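# Hang the power strip on two screws by its keyhole slots

## Task

Put the power strip onto the two screws through its keyhole slots, oriented so the narrow part of each slot sits uppermost, and leave it hanging level without any support from the robot.

## Robot and tools

ROBOT. Two arms, left_arm and right_arm, each with a two-finger gripper. Calibrated bases in the scene frame: left_arm at (-0.041, +0.307, 0) m, quat_wxyz (+1.000, 0, 0, -0.007); right_arm at (-0.032, -0.248, 0) m, quat_wxyz (+1.000, 0, 0, -0.020). A two-camera stand is fixed to the floor behind the arms. Joint ranges in rad, base outward: waist -2.618 to 3.054, shoulder 0.000 to 3.142, elbow 0.000 to 3.142 (straight at 2.901), wrist pitch -1.571 to 1.571, wrist yaw -1.571 to 1.571, wrist roll -2.094 to 2.094.

FRAME. Everything is in the scene frame: origin at table-top height, halfway between the nominal bases; +x points out over the table, +y toward left_arm, +z up. Arm names do not match image sides. On each gripper the fingers point along its +z and part along its y. end_effector_position is the spot between the pads, roughly 1 cm short of the fingertips. Printed positions and orientations can be off by a few cm, more at long reach.

execute_actions(actions, cameras). actions is a list of actions; each action is a table of up to 15 rows, one row per 1/30 s step; a short table repeats its final row to fill 15 steps. Every row has 14 numbers in [-1, 1]: left_arm dx, dy, dz, rx, ry, rz, opening, then the same seven for right_arm, always all 14. dx..rz are offsets, not poses: measured from that arm's Hand target as it was when the action began (not from the previous row), along scene axes, with rotation about the Hand target's position. rx, ry, rz form one rotation vector. Scale: 1.0 = 0.6 m or 180 degrees. Because each new action starts from the current Hand target, sending the same offset twice moves twice. Six zeros re-request the current Hand target. opening is absolute: +1 fully open (0.094 m), -1 shut; a 0 is a real command, so resend an arm's present opening to keep it. cameras: list of names, ["all"], or []; an empty actions list returns all images plus the scene number.

move(target, speed, blend, opening_speed, grip_force, blocking, cameras). target is one 14-number row as above, or a list of up to 15 rows; every row is an offset from the same starting Hand targets, not from the row before. Straight paths, both arms finishing together, at least 0.5 s, cut off at 10 s. speed: m/s, 0.002 to 2.9, default 0.25 (turn rate up to twice that in rad/s); one value or one per target. blend: corner rounding in m for lists, 0 (default) stops at each point. opening_speed: per second on the -1..+1 scale, at least 0.2; use it to close gently. grip_force: N per pad, 10 to 50, one value or one per arm; it persists; below 50 closing is slow. blocking=false returns after about 0.5 s while the move continues. Paths do not avoid obstacles or the other arm; grippers lag and overshoot, worst with a nearly straight arm. Keep paths away from an arm's own base. The result adds a move: line: done, off_target, moving, held or fault, plus limits=paced (pose clipped) or limits=held (steps withheld).

wait(seconds 0 to 10, cameras): lets time pass holding commands; a running move continues. stop(cameras): brakes a running move. zoom_image(camera, region): region [x0, y0, x1, y1] in pixels of that camera's newest image, at most 504 by 504. finished_scene(scene): ends the current scene, given its number; irreversible.

CAMERAS: cam_head_left, cam_head_right, cam_high, cam_low, cam_left_wrist, cam_right_wrist, each 896x504.

RESULTS. Hand target is the last commanded pose after clipping; the next offsets start from it. The gripper often stops a few cm short of it from friction or load, without contact; the next command asks again, and a remaining gap can be sent as an offset. Commanded orientation is clipped to 40 degrees from the measured one each step. Tool commands lists present commands. grip_measured is the opening on the command scale (reads up to 2.5 mm wide when empty, a bit narrow on a squeezed hard part); grip_effort_nm is motor effort, negative closing, not pad force. Joint torques include gravity and have offsets; joint velocities may read within noise. Step readings list intermediate end_effector_position values for action calls.

AVOID. Dropping the strip or letting go while it moves, knocking anything off the table, hard hits on the screws, wall or stand, and strong pushes. Do not let the arms, grippers or wrist cameras touch or squeeze each other; the clearance check does not guard the grippers. Wrist-camera cables count as the arm; keep force off them. A blocked arm keeps pushing until you command it back past its gripper. Loose objects may get nudged occasionally. Motor heat builds from holding loads, stretched arms or pushing at unreachable poses: MOTOR HOT at 75 °C, a fold and idle arm at 90 °C, collapse at 100 °C. Before finishing, release the strip and check it hangs level by itself.

Each tool is called after "Request:" as name(argument=value, ...) on one line, values as JSON.

## Session

Request:
execute_actions(actions=[])

Scene clock: 0.00 s.
left_arm: end_effector_position=(+0.3502, +0.3139, +0.1001) grip_measured=+1.000 grip_effort_nm=n/a end_effector_quat_wxyz=(+0.571, -0.052, +0.819, +0.037) | right_arm: end_effector_position=(+0.3655, -0.3175, +0.1215) grip_measured=+1.000 grip_effort_nm=n/a end_effector_quat_wxyz=(+0.619, +0.111, +0.769, -0.113)
Joint positions: left_arm=[-0.056 1.486 0.365 0.762 -0.185 -0.067 0.094] | right_arm=[-0.022 1.571 0.357 0.998 0.256 0.018 0.094]
Joint velocities: within noise
Joint torques (N m): no reading
Heat: left arm: 32 °C; right arm: 32 °C.
Hand target: left_arm +0.3514, +0.3140, +0.1031; +0.573, -0.053, +0.817, +0.037 | right_arm +0.3675, -0.3179, +0.1287; +0.627, +0.112, +0.763, -0.113
Tool commands: left_gripper/opening=+1.0 right_gripper/opening=+1.0

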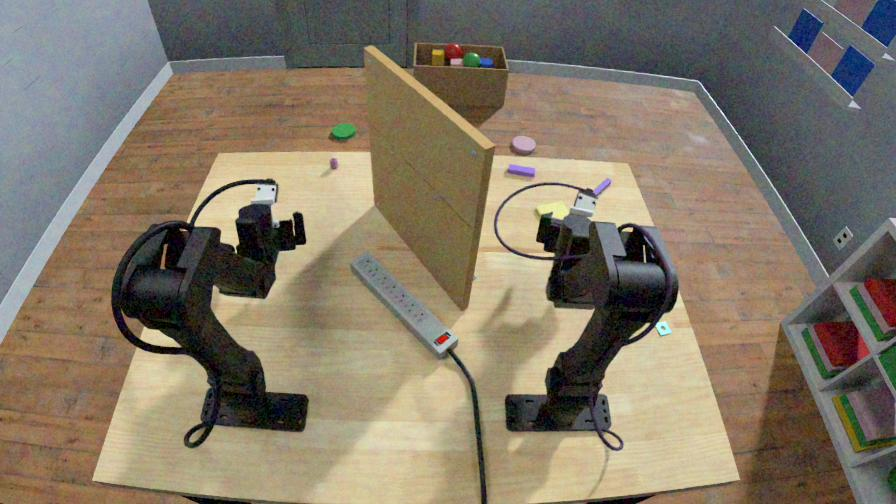

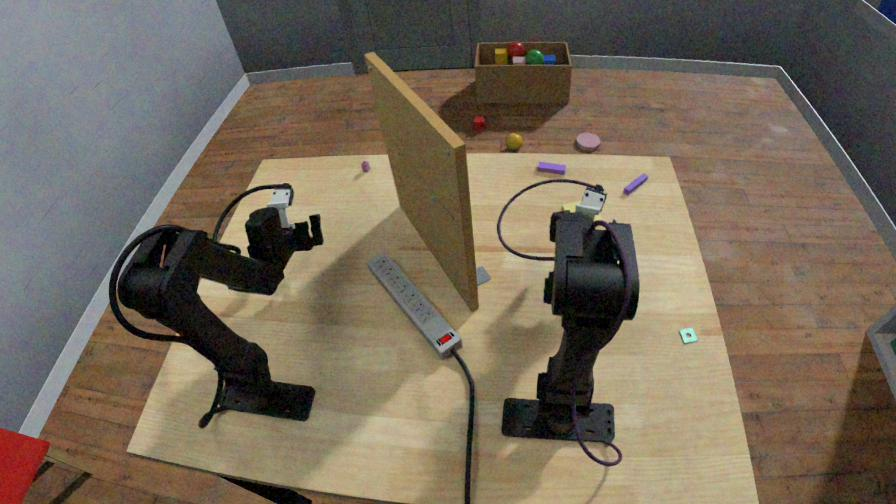

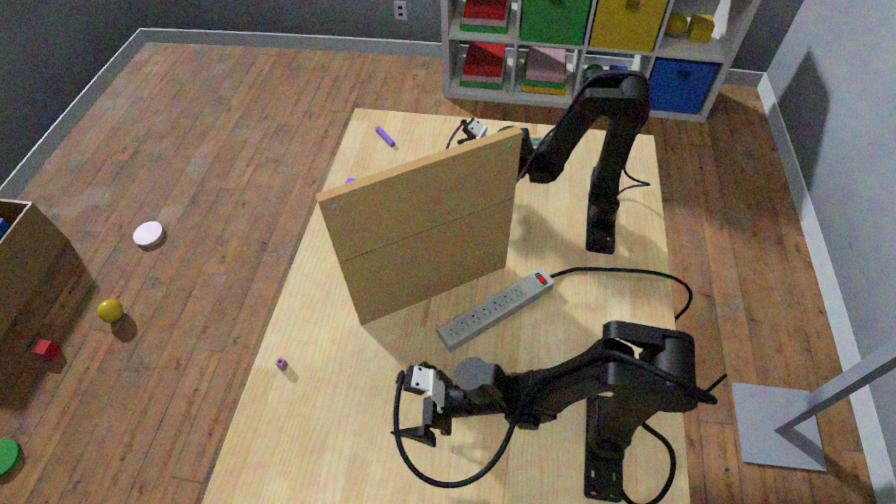

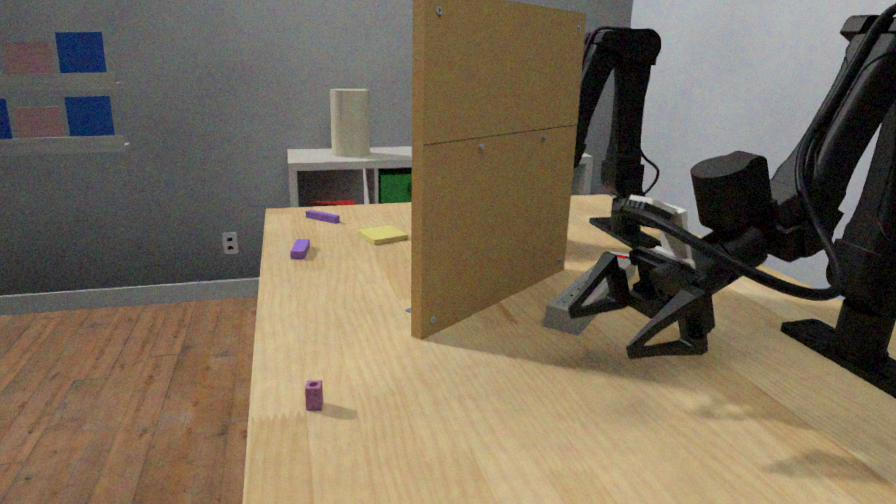

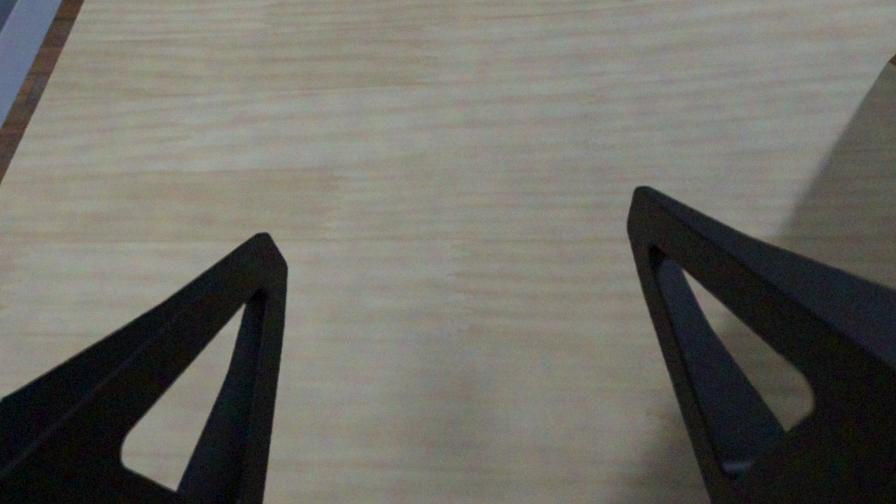

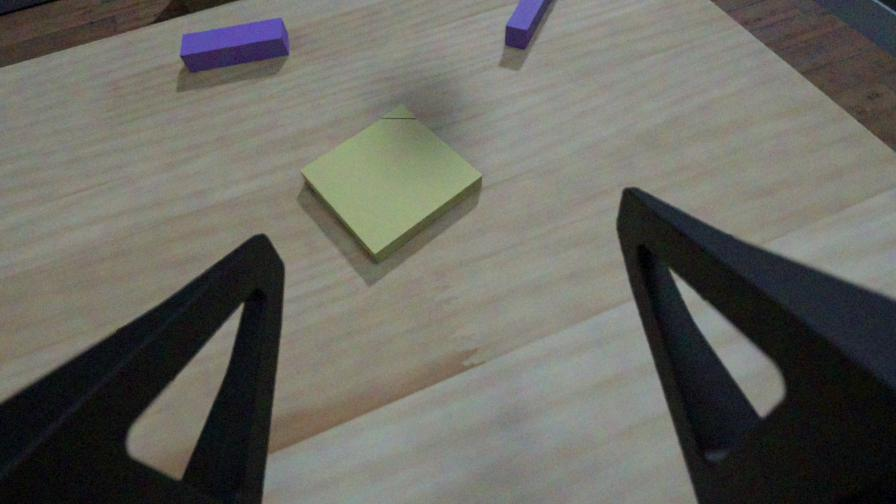

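Request:
zoom_image(camera="cam_head_left", region=[320, 40, 540, 370])

Request:
zoom_image(camera="cam_head_right", region=[330, 40, 550, 370])

Request:
zoom_image(camera="cam_high", region=[300, 110, 600, 370])

Request:
zoom_image(camera="cam_low", region=[390, 0, 730, 370])

Scaled by 1.527 from the camera's 896x504 image, which has a finer 1280x720 frame.

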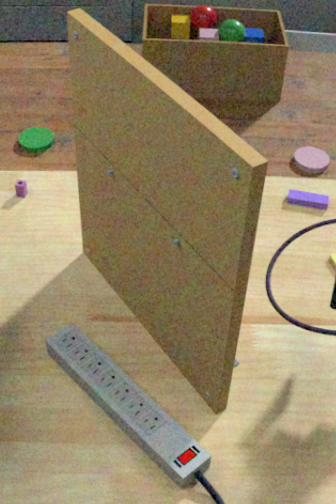

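Scaled by 1.527 from the camera's 896x504 image, which has a finer 1280x720 frame.

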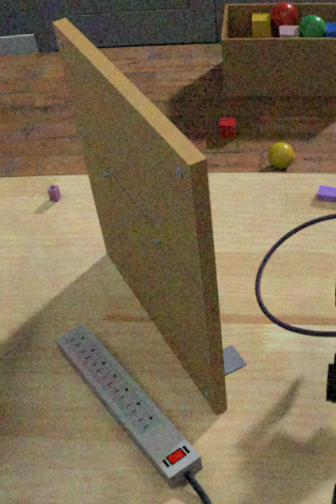

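Scaled by 1.680 from the camera's 896x504 image, which has a finer 1280x720 frame.

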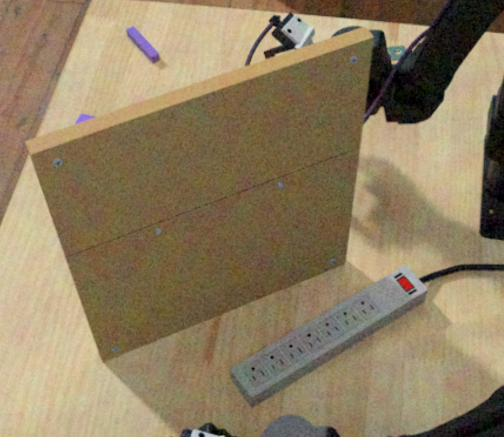

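Scaled by 1.362 from the camera's 896x504 image, which has a finer 1280x720 frame.

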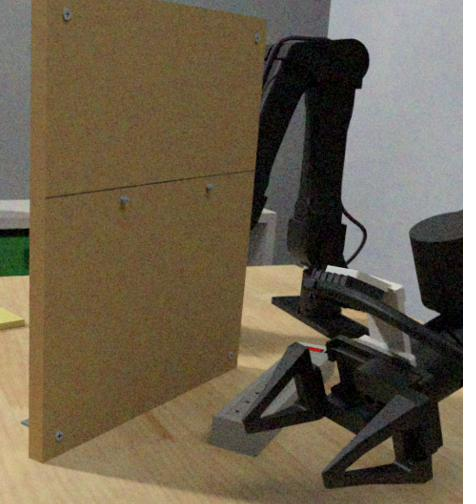

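Request:
zoom_image(camera="cam_high", region=[420, 230, 740, 410])

Request:
zoom_image(camera="cam_head_left", region=[340, 240, 520, 504])

Request:
zoom_image(camera="cam_head_right", region=[340, 240, 520, 504])

Request:
zoom_image(camera="cam_low", region=[400, 80, 620, 350])

Scaled by 1.575 from the camera's 896x504 image, which has a finer 1280x720 frame.

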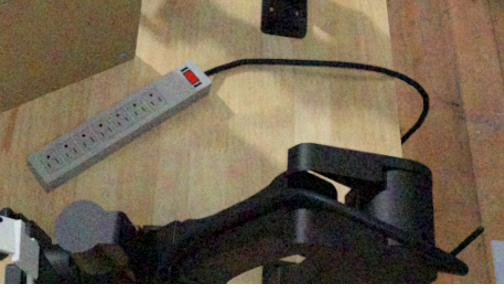

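Scaled by 1.909 from the camera's 896x504 image, which has a finer 1280x720 frame.

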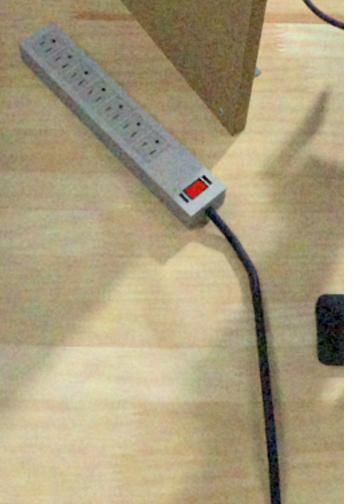

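Scaled by 1.909 from the camera's 896x504 image, which has a finer 1280x720 frame.

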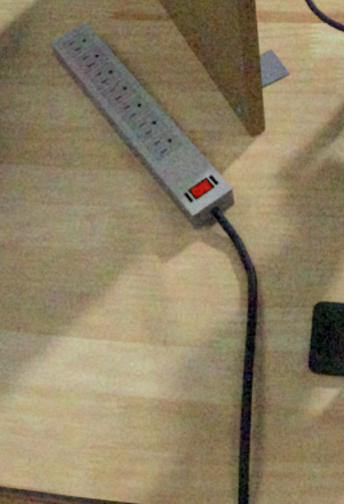

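Scaled by 1.867 from the camera's 896x504 image, which has a finer 1280x720 frame.

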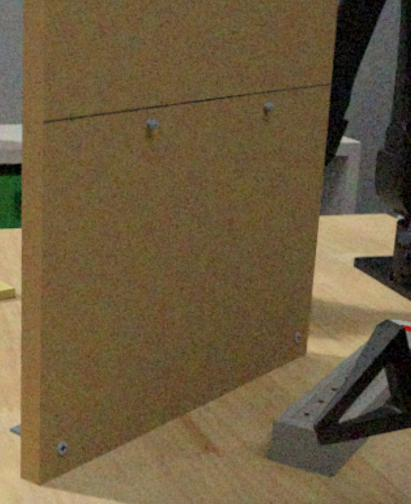

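Request:
move(target=[-0.364, -0.440, 0.0948, -0.1485, 0.3640, 0.1431, 1.0, 0, 0, 0, 0, 0, 0, 1.0], speed=0.2, cameras=["all"])

Scene clock: 42.37 s.
left_arm: end_effector_position=(+0.1335, +0.0511, +0.1604) grip_measured=+1.000 grip_effort_nm=0.00 end_effector_quat_wxyz=(+0.003, -0.312, +0.950, -0.012) | right_arm: end_effector_position=(+0.3655, -0.3175, +0.1215) grip_measured=+1.000 grip_effort_nm=0.00 end_effector_quat_wxyz=(+0.619, +0.111, +0.769, -0.113)
Joint positions: left_arm=[-0.961 1.697 1.578 -1.427 0 -1.609 0.094] | right_arm=[-0.022 1.571 0.357 0.998 0.256 0.018 0.094]
Joint torques (N m): left_arm=[-0.34 -4.59 7.17 0.03 -0.04 -0.14] | right_arm=[-0.03 -5.85 4.48 1.69 0.05 0]
Heat: left arm: 34 °C; right arm: 35 °C.
Hand target: left_arm +0.1329, +0.0500, +0.1600; +0.001, -0.317, +0.949, +0.000 | right_arm +0.3675, -0.3179, +0.1287; +0.627, +0.112, +0.763, -0.113
Off the commanded pose: left_arm 0.001 m, 2 deg | right_arm 0.007 m, 1 deg.
move: done

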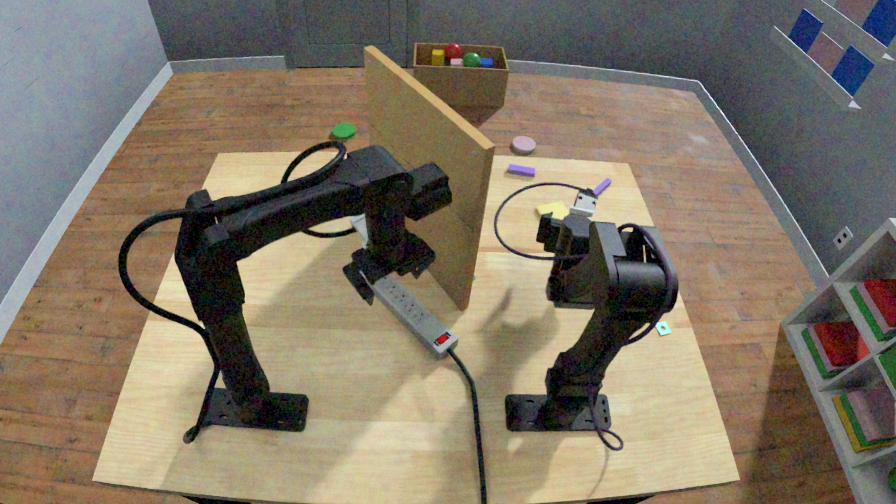

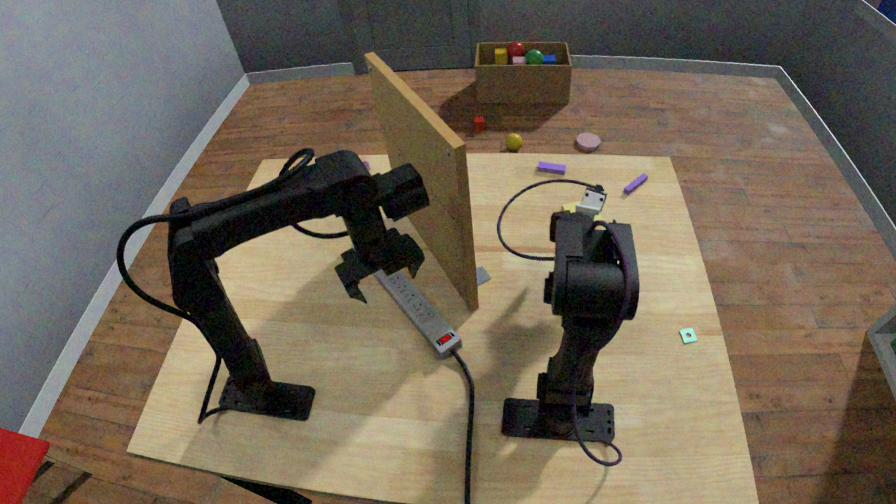

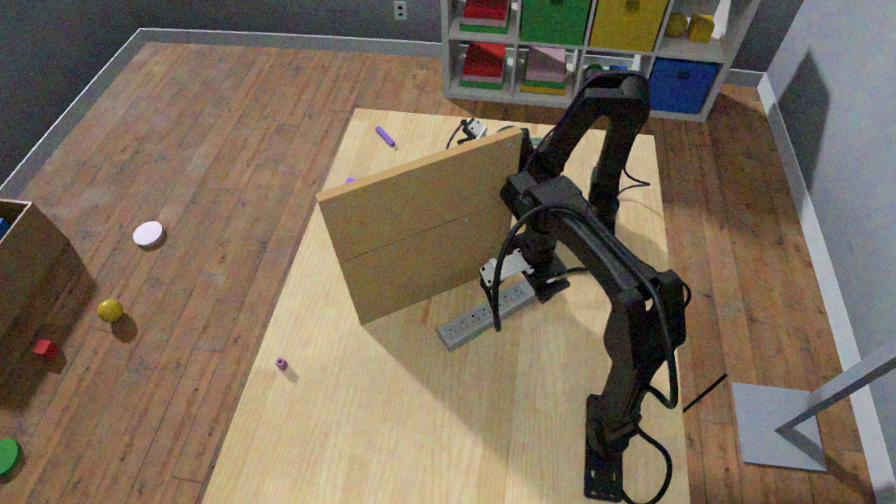

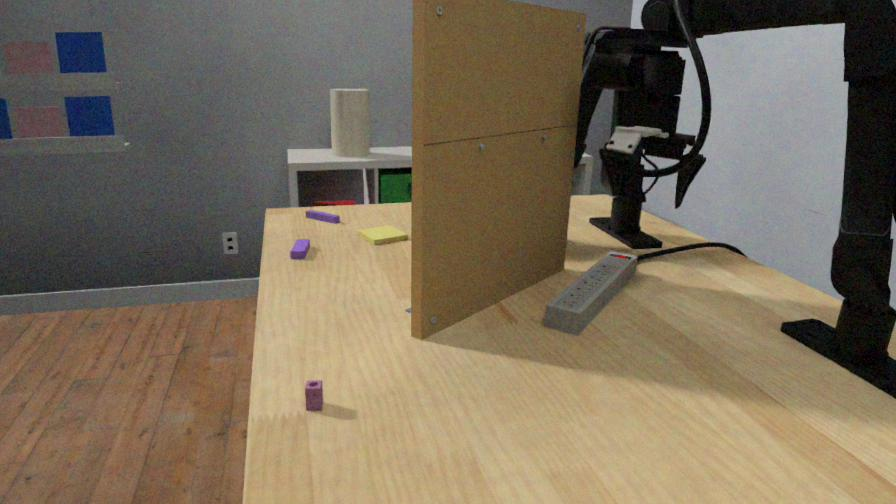

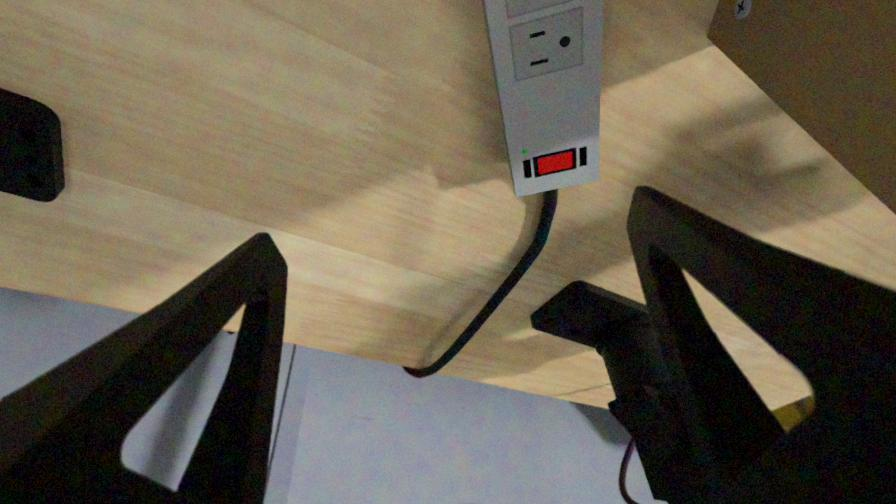

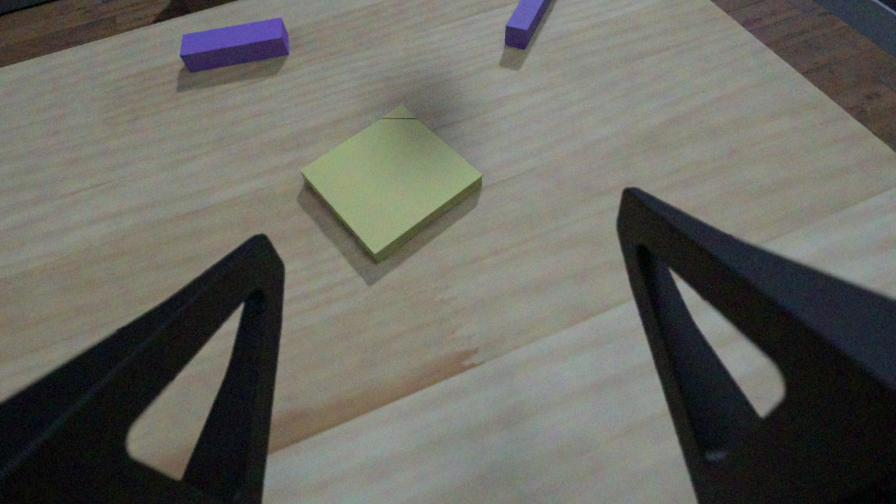

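Request:
zoom_image(camera="cam_low", region=[500, 60, 780, 350])

Request:
zoom_image(camera="cam_high", region=[400, 160, 640, 380])

Request:
zoom_image(camera="cam_head_left", region=[320, 140, 520, 380])

Request:
zoom_image(camera="cam_left_wrist", region=[400, 0, 896, 250])

Scaled by 1.738 from the camera's 896x504 image, which has a finer 1280x720 frame.

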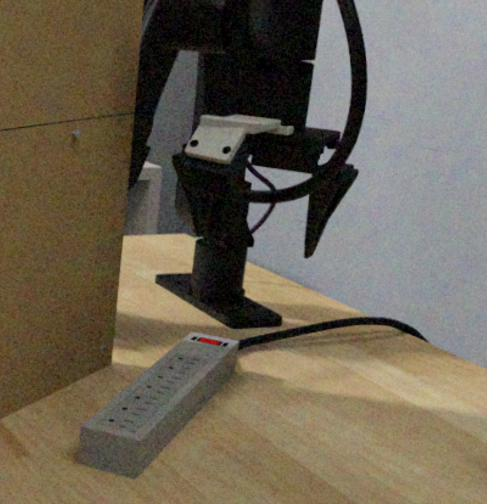

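Scaled by 2.100 from the camera's 896x504 image, which has a finer 1280x720 frame.

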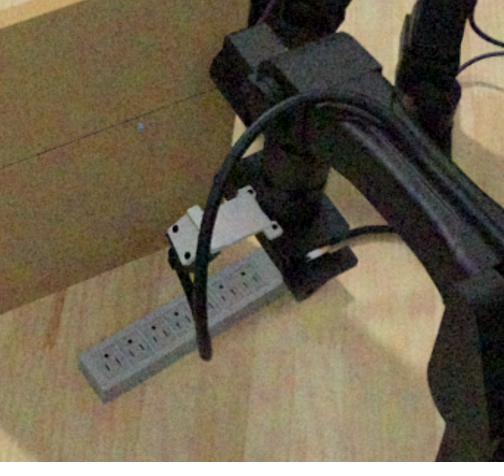

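Scaled by 2.100 from the camera's 896x504 image, which has a finer 1280x720 frame.

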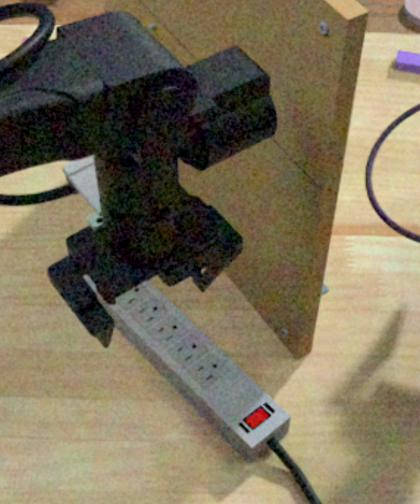

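Scaled by 1.016 from the camera's 896x504 image, which has a finer 1280x720 frame.

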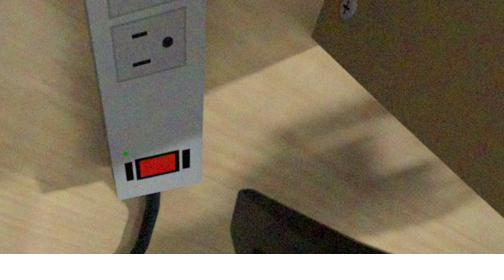

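Request:
zoom_image(camera="cam_low", region=[560, 0, 896, 220])

Request:
zoom_image(camera="cam_head_right", region=[300, 120, 500, 330])

Request:
zoom_image(camera="cam_high", region=[460, 120, 700, 330])

Scaled by 1.500 from the camera's 896x504 image, which has a finer 1280x720 frame.

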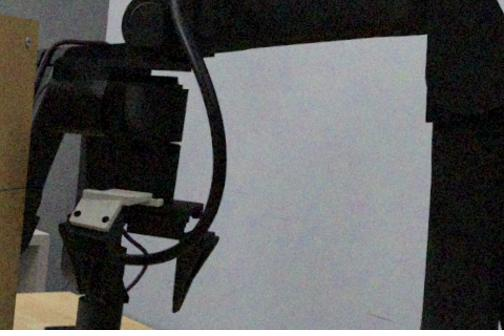

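Scaled by 2.400 from the camera's 896x504 image, which has a finer 1280x720 frame.

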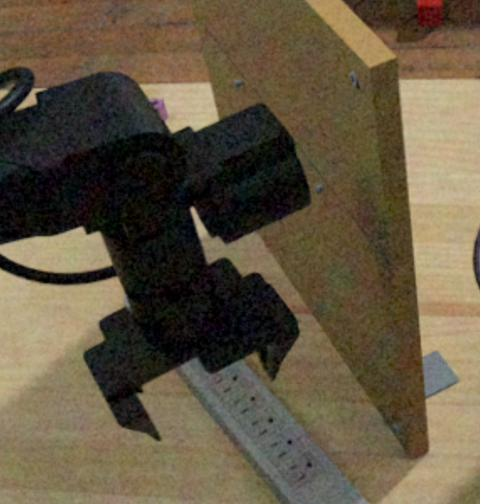

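Scaled by 2.100 from the camera's 896x504 image, which has a finer 1280x720 frame.

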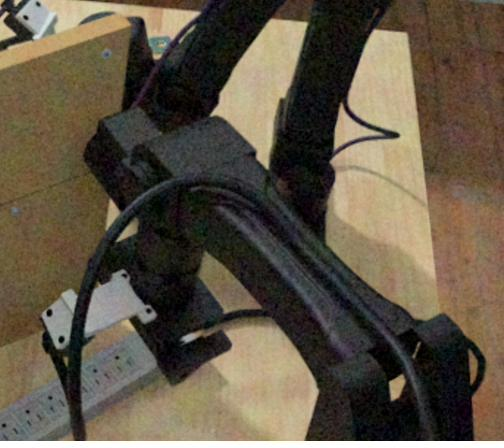

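Request:
move(target=[0.16, 0.12, 0, 0, 0, 0, 1.0, 0, 0, 0, 0, 0, 0, 1.0], speed=0.2, cameras=["cam_left_wrist", "cam_low", "cam_high"])

Scene clock: 72.03 s.
left_arm: end_effector_position=(+0.2271, +0.1222, +0.1609) grip_measured=+1.000 grip_effort_nm=0.00 end_effector_quat_wxyz=(+0.003, -0.319, +0.948, -0.011) | right_arm: end_effector_position=(+0.3655, -0.3175, +0.1215) grip_measured=+1.000 grip_effort_nm=0.00 end_effector_quat_wxyz=(+0.619, +0.111, +0.769, -0.113)
Joint positions: left_arm=[-0.588 1.763 1.657 -1.444 0.008 -1.25 0.094] | right_arm=[-0.022 1.571 0.357 0.998 0.256 0.018 0.094]
Joint torques (N m): left_arm=[-0.17 -5.09 7.16 0.08 -0.11 -0.01] | right_arm=[-0.06 -5.91 4.49 1.69 0.06 -0.02]
Heat: left arm: 36 °C; right arm: 35 °C.
Hand target: left_arm +0.2289, +0.1219, +0.1599; +0.000, -0.317, +0.949, +0.000 | right_arm +0.3675, -0.3179, +0.1287; +0.627, +0.112, +0.763, -0.113
Off the commanded pose: left_arm 0.002 m, 1 deg | right_arm 0.007 m, 1 deg.
move: done
Images, in order (width x height): cam_high 896x504, cam_low 896x504, cam_left_wrist 896x504.

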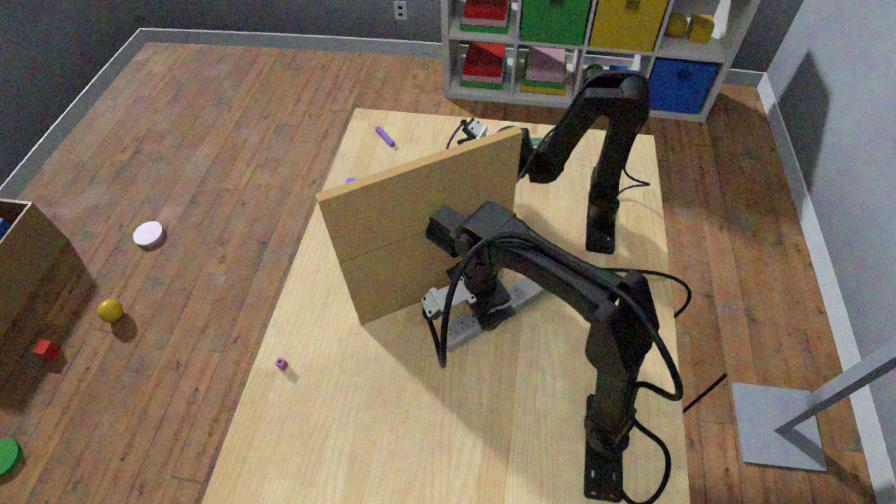

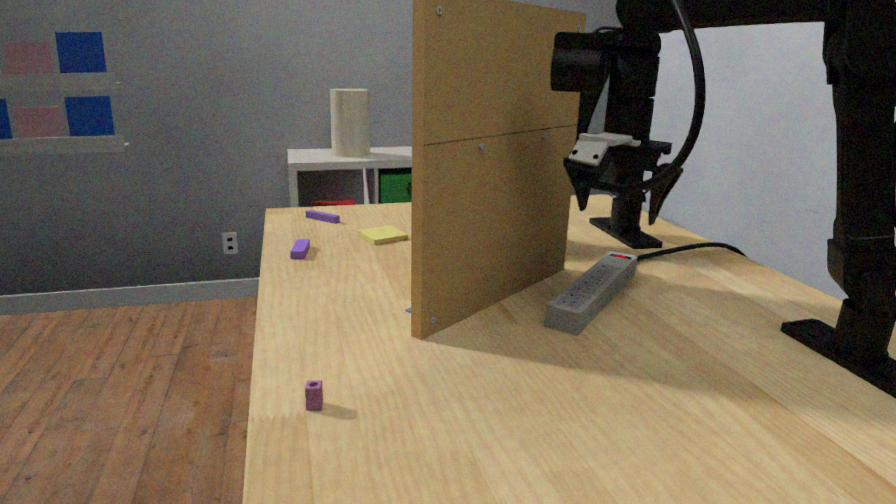

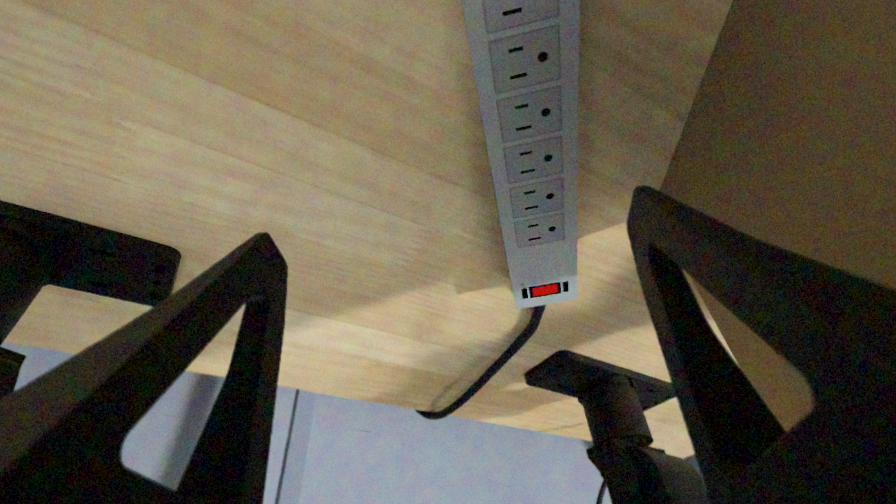

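Request:
move(target=[-0.0897, -0.169, -0.0998, -0.0512, -0.0427, 0.0293, 0.383, 0, 0, 0, 0, 0, 0, 1.0], speed=0.15, cameras=["all"])

Scene clock: 153.77 s.
left_arm: end_effector_position=(+0.1736, +0.0161, +0.0910) grip_measured=+0.386 grip_effort_nm=-0.16 end_effector_quat_wxyz=(+0.025, -0.352, +0.932, -0.087) | right_arm: end_effector_position=(+0.3655, -0.3175, +0.1215) grip_measured=+1.000 grip_effort_nm=0.00 end_effector_quat_wxyz=(+0.619, +0.111, +0.769, -0.113)
Joint positions: left_arm=[-0.924 1.752 1.349 -0.988 -0.001 -1.661 0.065] | right_arm=[-0.022 1.571 0.357 0.998 0.256 0.018 0.094]
Joint torques (N m): left_arm=[-0.02 -10.25 4.33 0.63 -0.24 -0.12] | right_arm=[-0.03 -5.83 4.52 1.67 0.06 0]
Heat: left arm: 36 °C; right arm: 35 °C.
Hand target: left_arm +0.1751, +0.0206, +0.1001; +0.039, -0.358, +0.928, -0.097 | right_arm +0.3675, -0.3179, +0.1287; +0.627, +0.112, +0.763, -0.113
Off the commanded pose: left_arm 0.010 m, 2 deg | right_arm 0.007 m, 1 deg.
move: done

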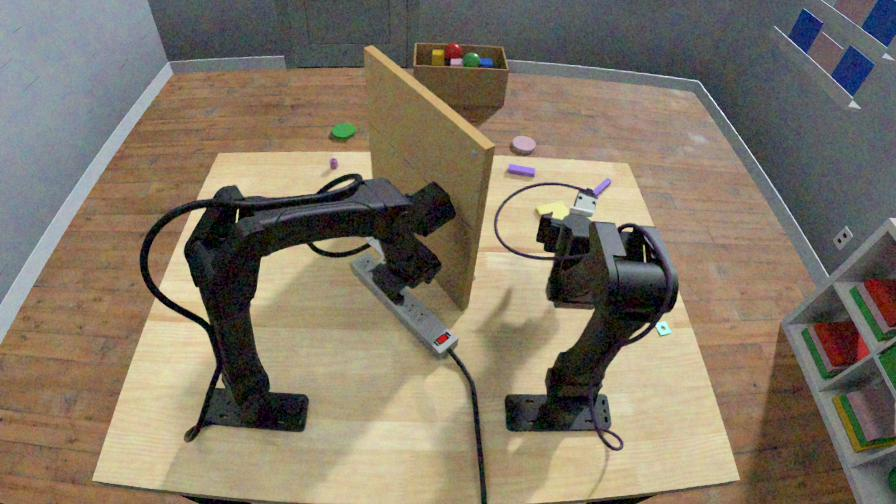

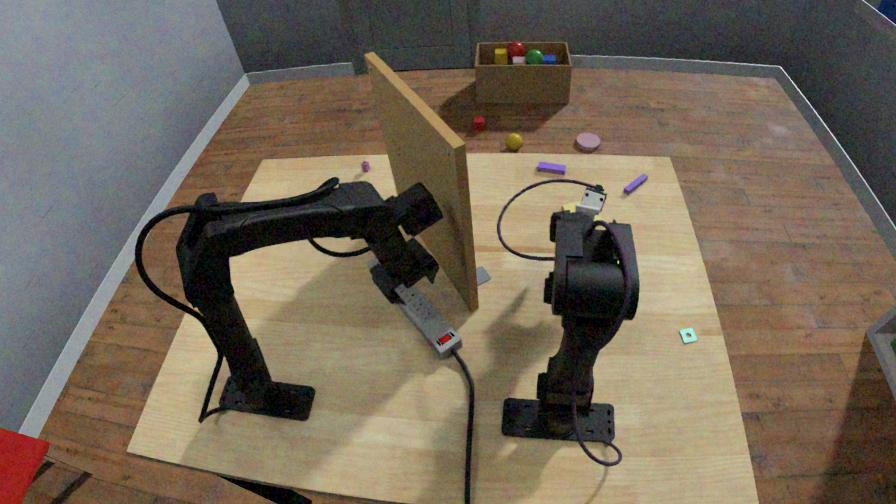

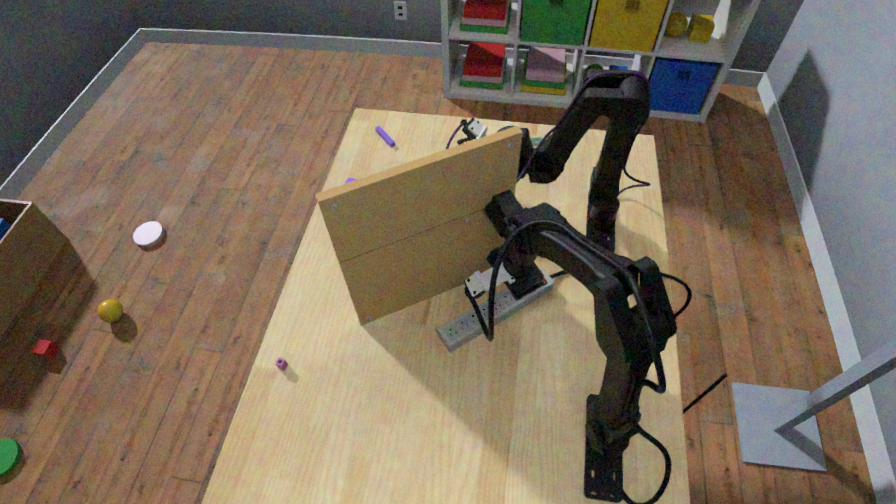

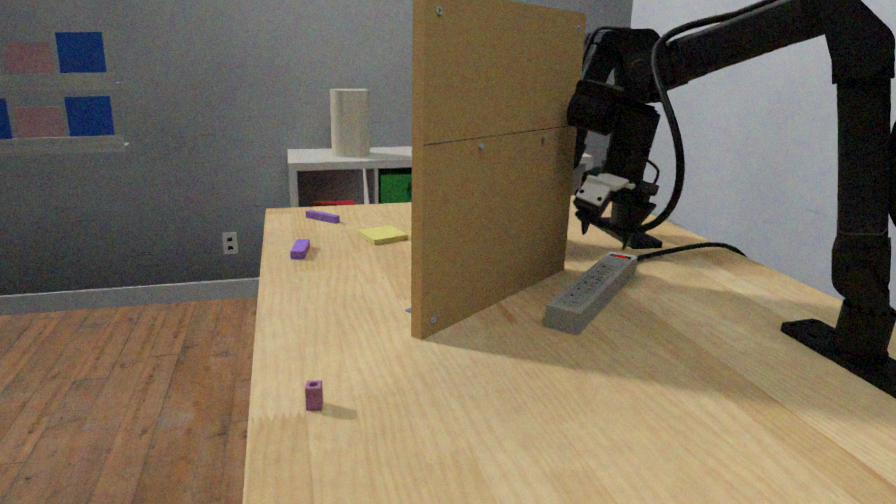

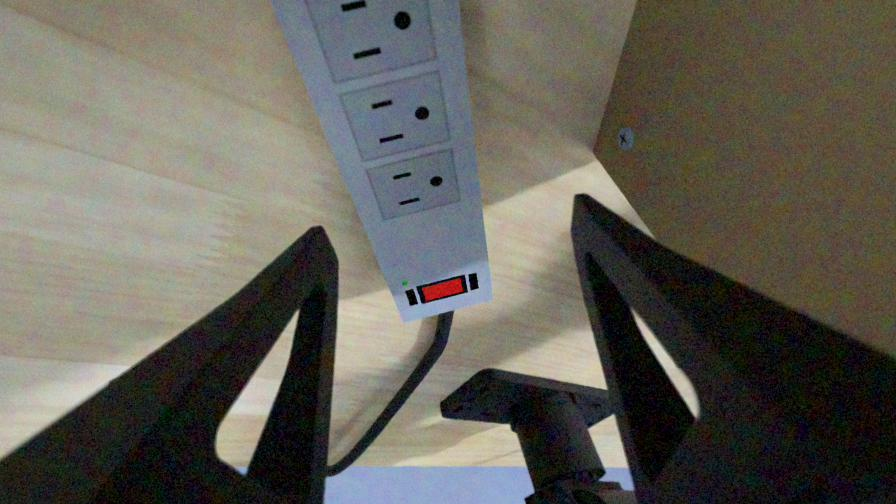

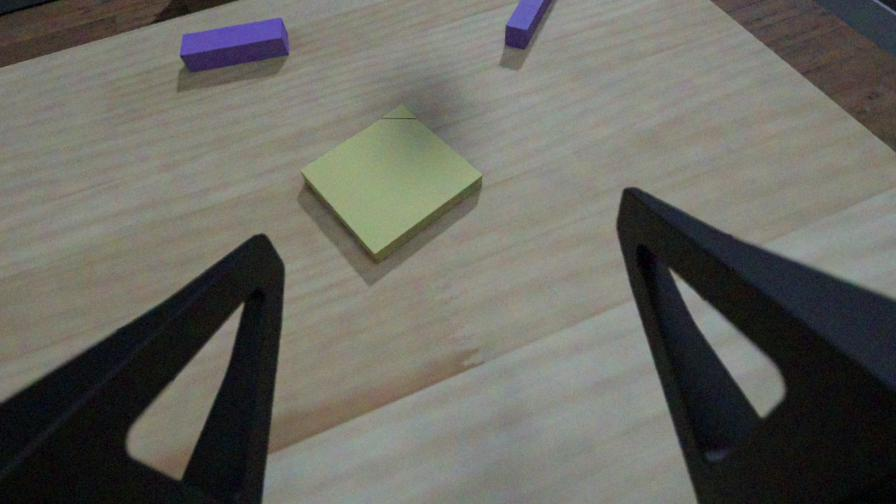

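Request:
move(target=[0.0145, 0.0210, -0.0483, 0, 0, 0.015, 0.383, 0, 0, 0, 0, 0, 0, 1.0], speed=0.1, cameras=["cam_head_left", "cam_head_right", "cam_low", "cam_left_wrist"])

Scene clock: 162.80 s.
left_arm: end_effector_position=(+0.1806, +0.0280, +0.0649) grip_measured=+0.386 grip_effort_nm=-0.16 end_effector_quat_wxyz=(+0.028, -0.372, +0.924, -0.090) | right_arm: end_effector_position=(+0.3655, -0.3175, +0.1215) grip_measured=+1.000 grip_effort_nm=0.01 end_effector_quat_wxyz=(+0.619, +0.111, +0.769, -0.113)
Joint positions: left_arm=[-0.89 1.747 1.236 -0.872 -0.004 -1.668 0.065] | right_arm=[-0.022 1.571 0.357 0.998 0.256 0.018 0.094]
Joint torques (N m): left_arm=[0.43 -9.4 4.34 0.67 -0.23 -0.11] | right_arm=[-0.05 -5.91 4.51 1.69 0.07 0]
Heat: left arm: 35 °C; right arm: 35 °C.
Hand target: left_arm +0.1837, +0.0332, +0.0711; +0.041, -0.380, +0.919, -0.096 | right_arm +0.3675, -0.3179, +0.1287; +0.627, +0.112, +0.763, -0.113
Off the commanded pose: left_arm 0.009 m, 2 deg | right_arm 0.007 m, 1 deg.
move: done
Images, in order (width x height): cam_head_left 896x504, cam_head_right 896x504, cam_low 896x504, cam_left_wrist 896x504.

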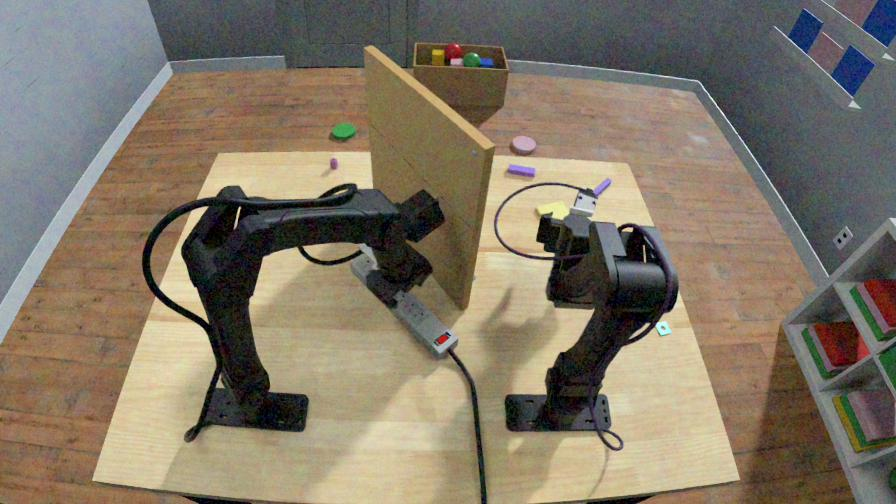

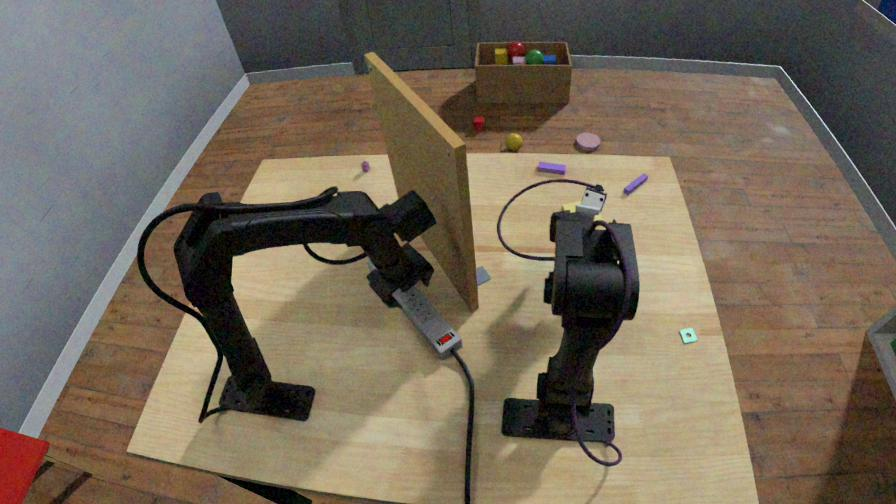

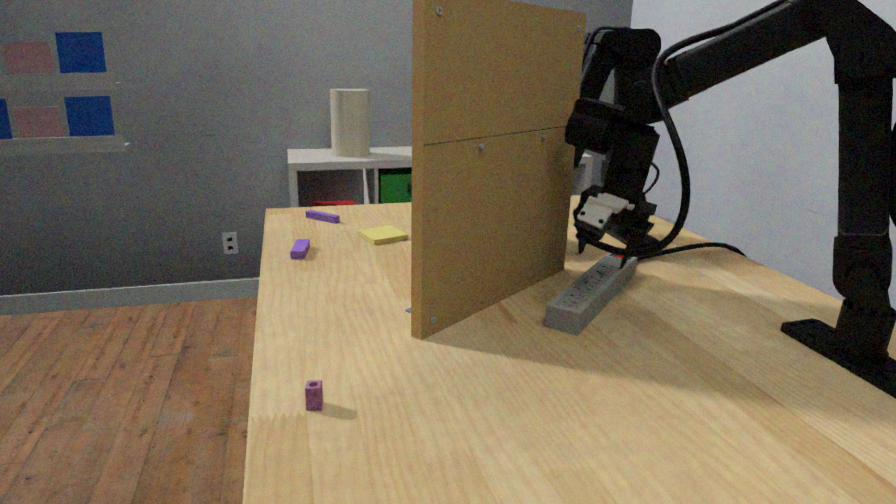

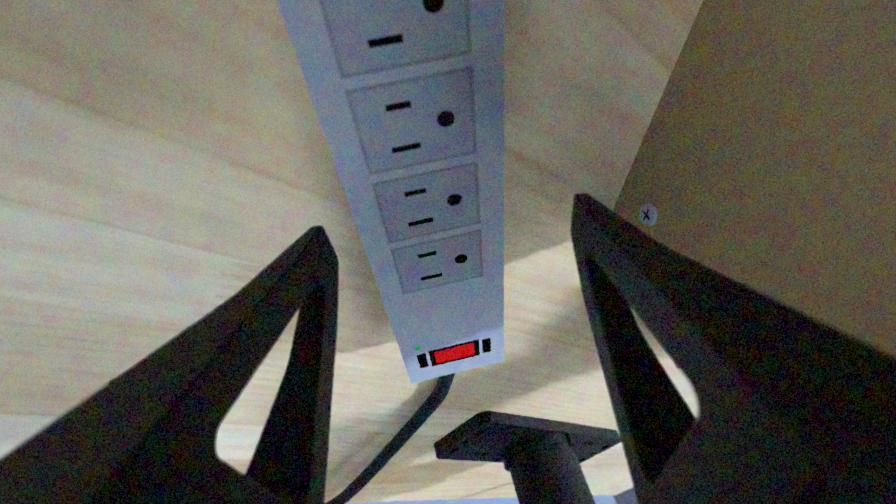

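Request:
move(target=[-0.0023, 0.0023, -0.0673, 0, 0, 0, 0.383, 0, 0, 0, 0, 0, 0, 1.0], speed=0.06, cameras=["cam_head_left", "cam_low", "cam_left_wrist"])

Scene clock: 165.63 s.
left_arm: end_effector_position=(+0.1810, +0.0274, +0.0390) grip_measured=+0.386 grip_effort_nm=-0.16 end_effector_quat_wxyz=(+0.034, -0.371, +0.921, -0.110) | right_arm: end_effector_position=(+0.3655, -0.3175, +0.1215) grip_measured=+1.000 grip_effort_nm=0.01 end_effector_quat_wxyz=(+0.619, +0.111, +0.769, -0.113)
Joint positions: left_arm=[-0.89 1.747 1.119 -0.712 -0.004 -1.669 0.065] | right_arm=[-0.022 1.571 0.357 0.998 0.256 0.018 0.094]
Joint torques (N m): left_arm=[0.4 -6 4.27 0.75 -0.24 -0.11] | right_arm=[0.02 -5.89 4.57 1.68 0.06 -0.01]
Heat: left arm: 35 °C; right arm: 35 °C.
Hand target: left_arm +0.1824, +0.0345, +0.0308; +0.041, -0.380, +0.919, -0.096 | right_arm +0.3675, -0.3179, +0.1287; +0.627, +0.112, +0.763, -0.113
Off the commanded pose: left_arm 0.011 m, 2 deg | right_arm 0.007 m, 1 deg.
move: off_target (left_arm)
Images, in order (width x height): cam_head_left 896x504, cam_low 896x504, cam_left_wrist 896x504.

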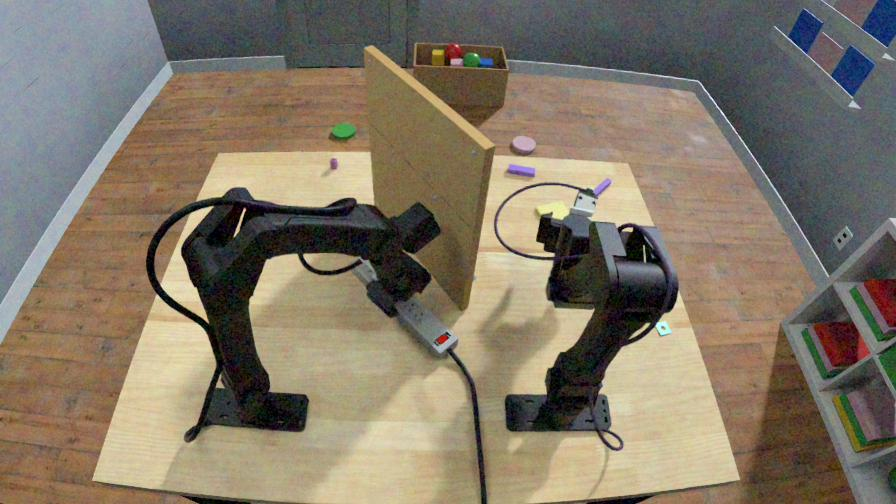

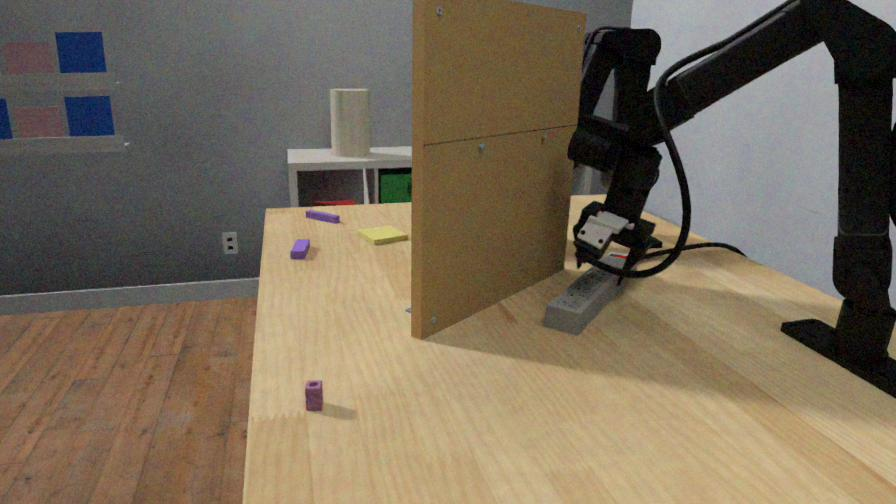

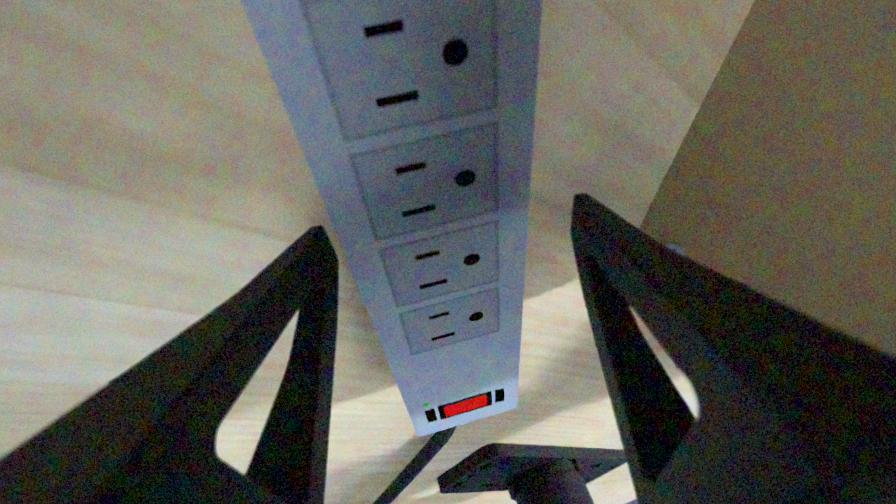

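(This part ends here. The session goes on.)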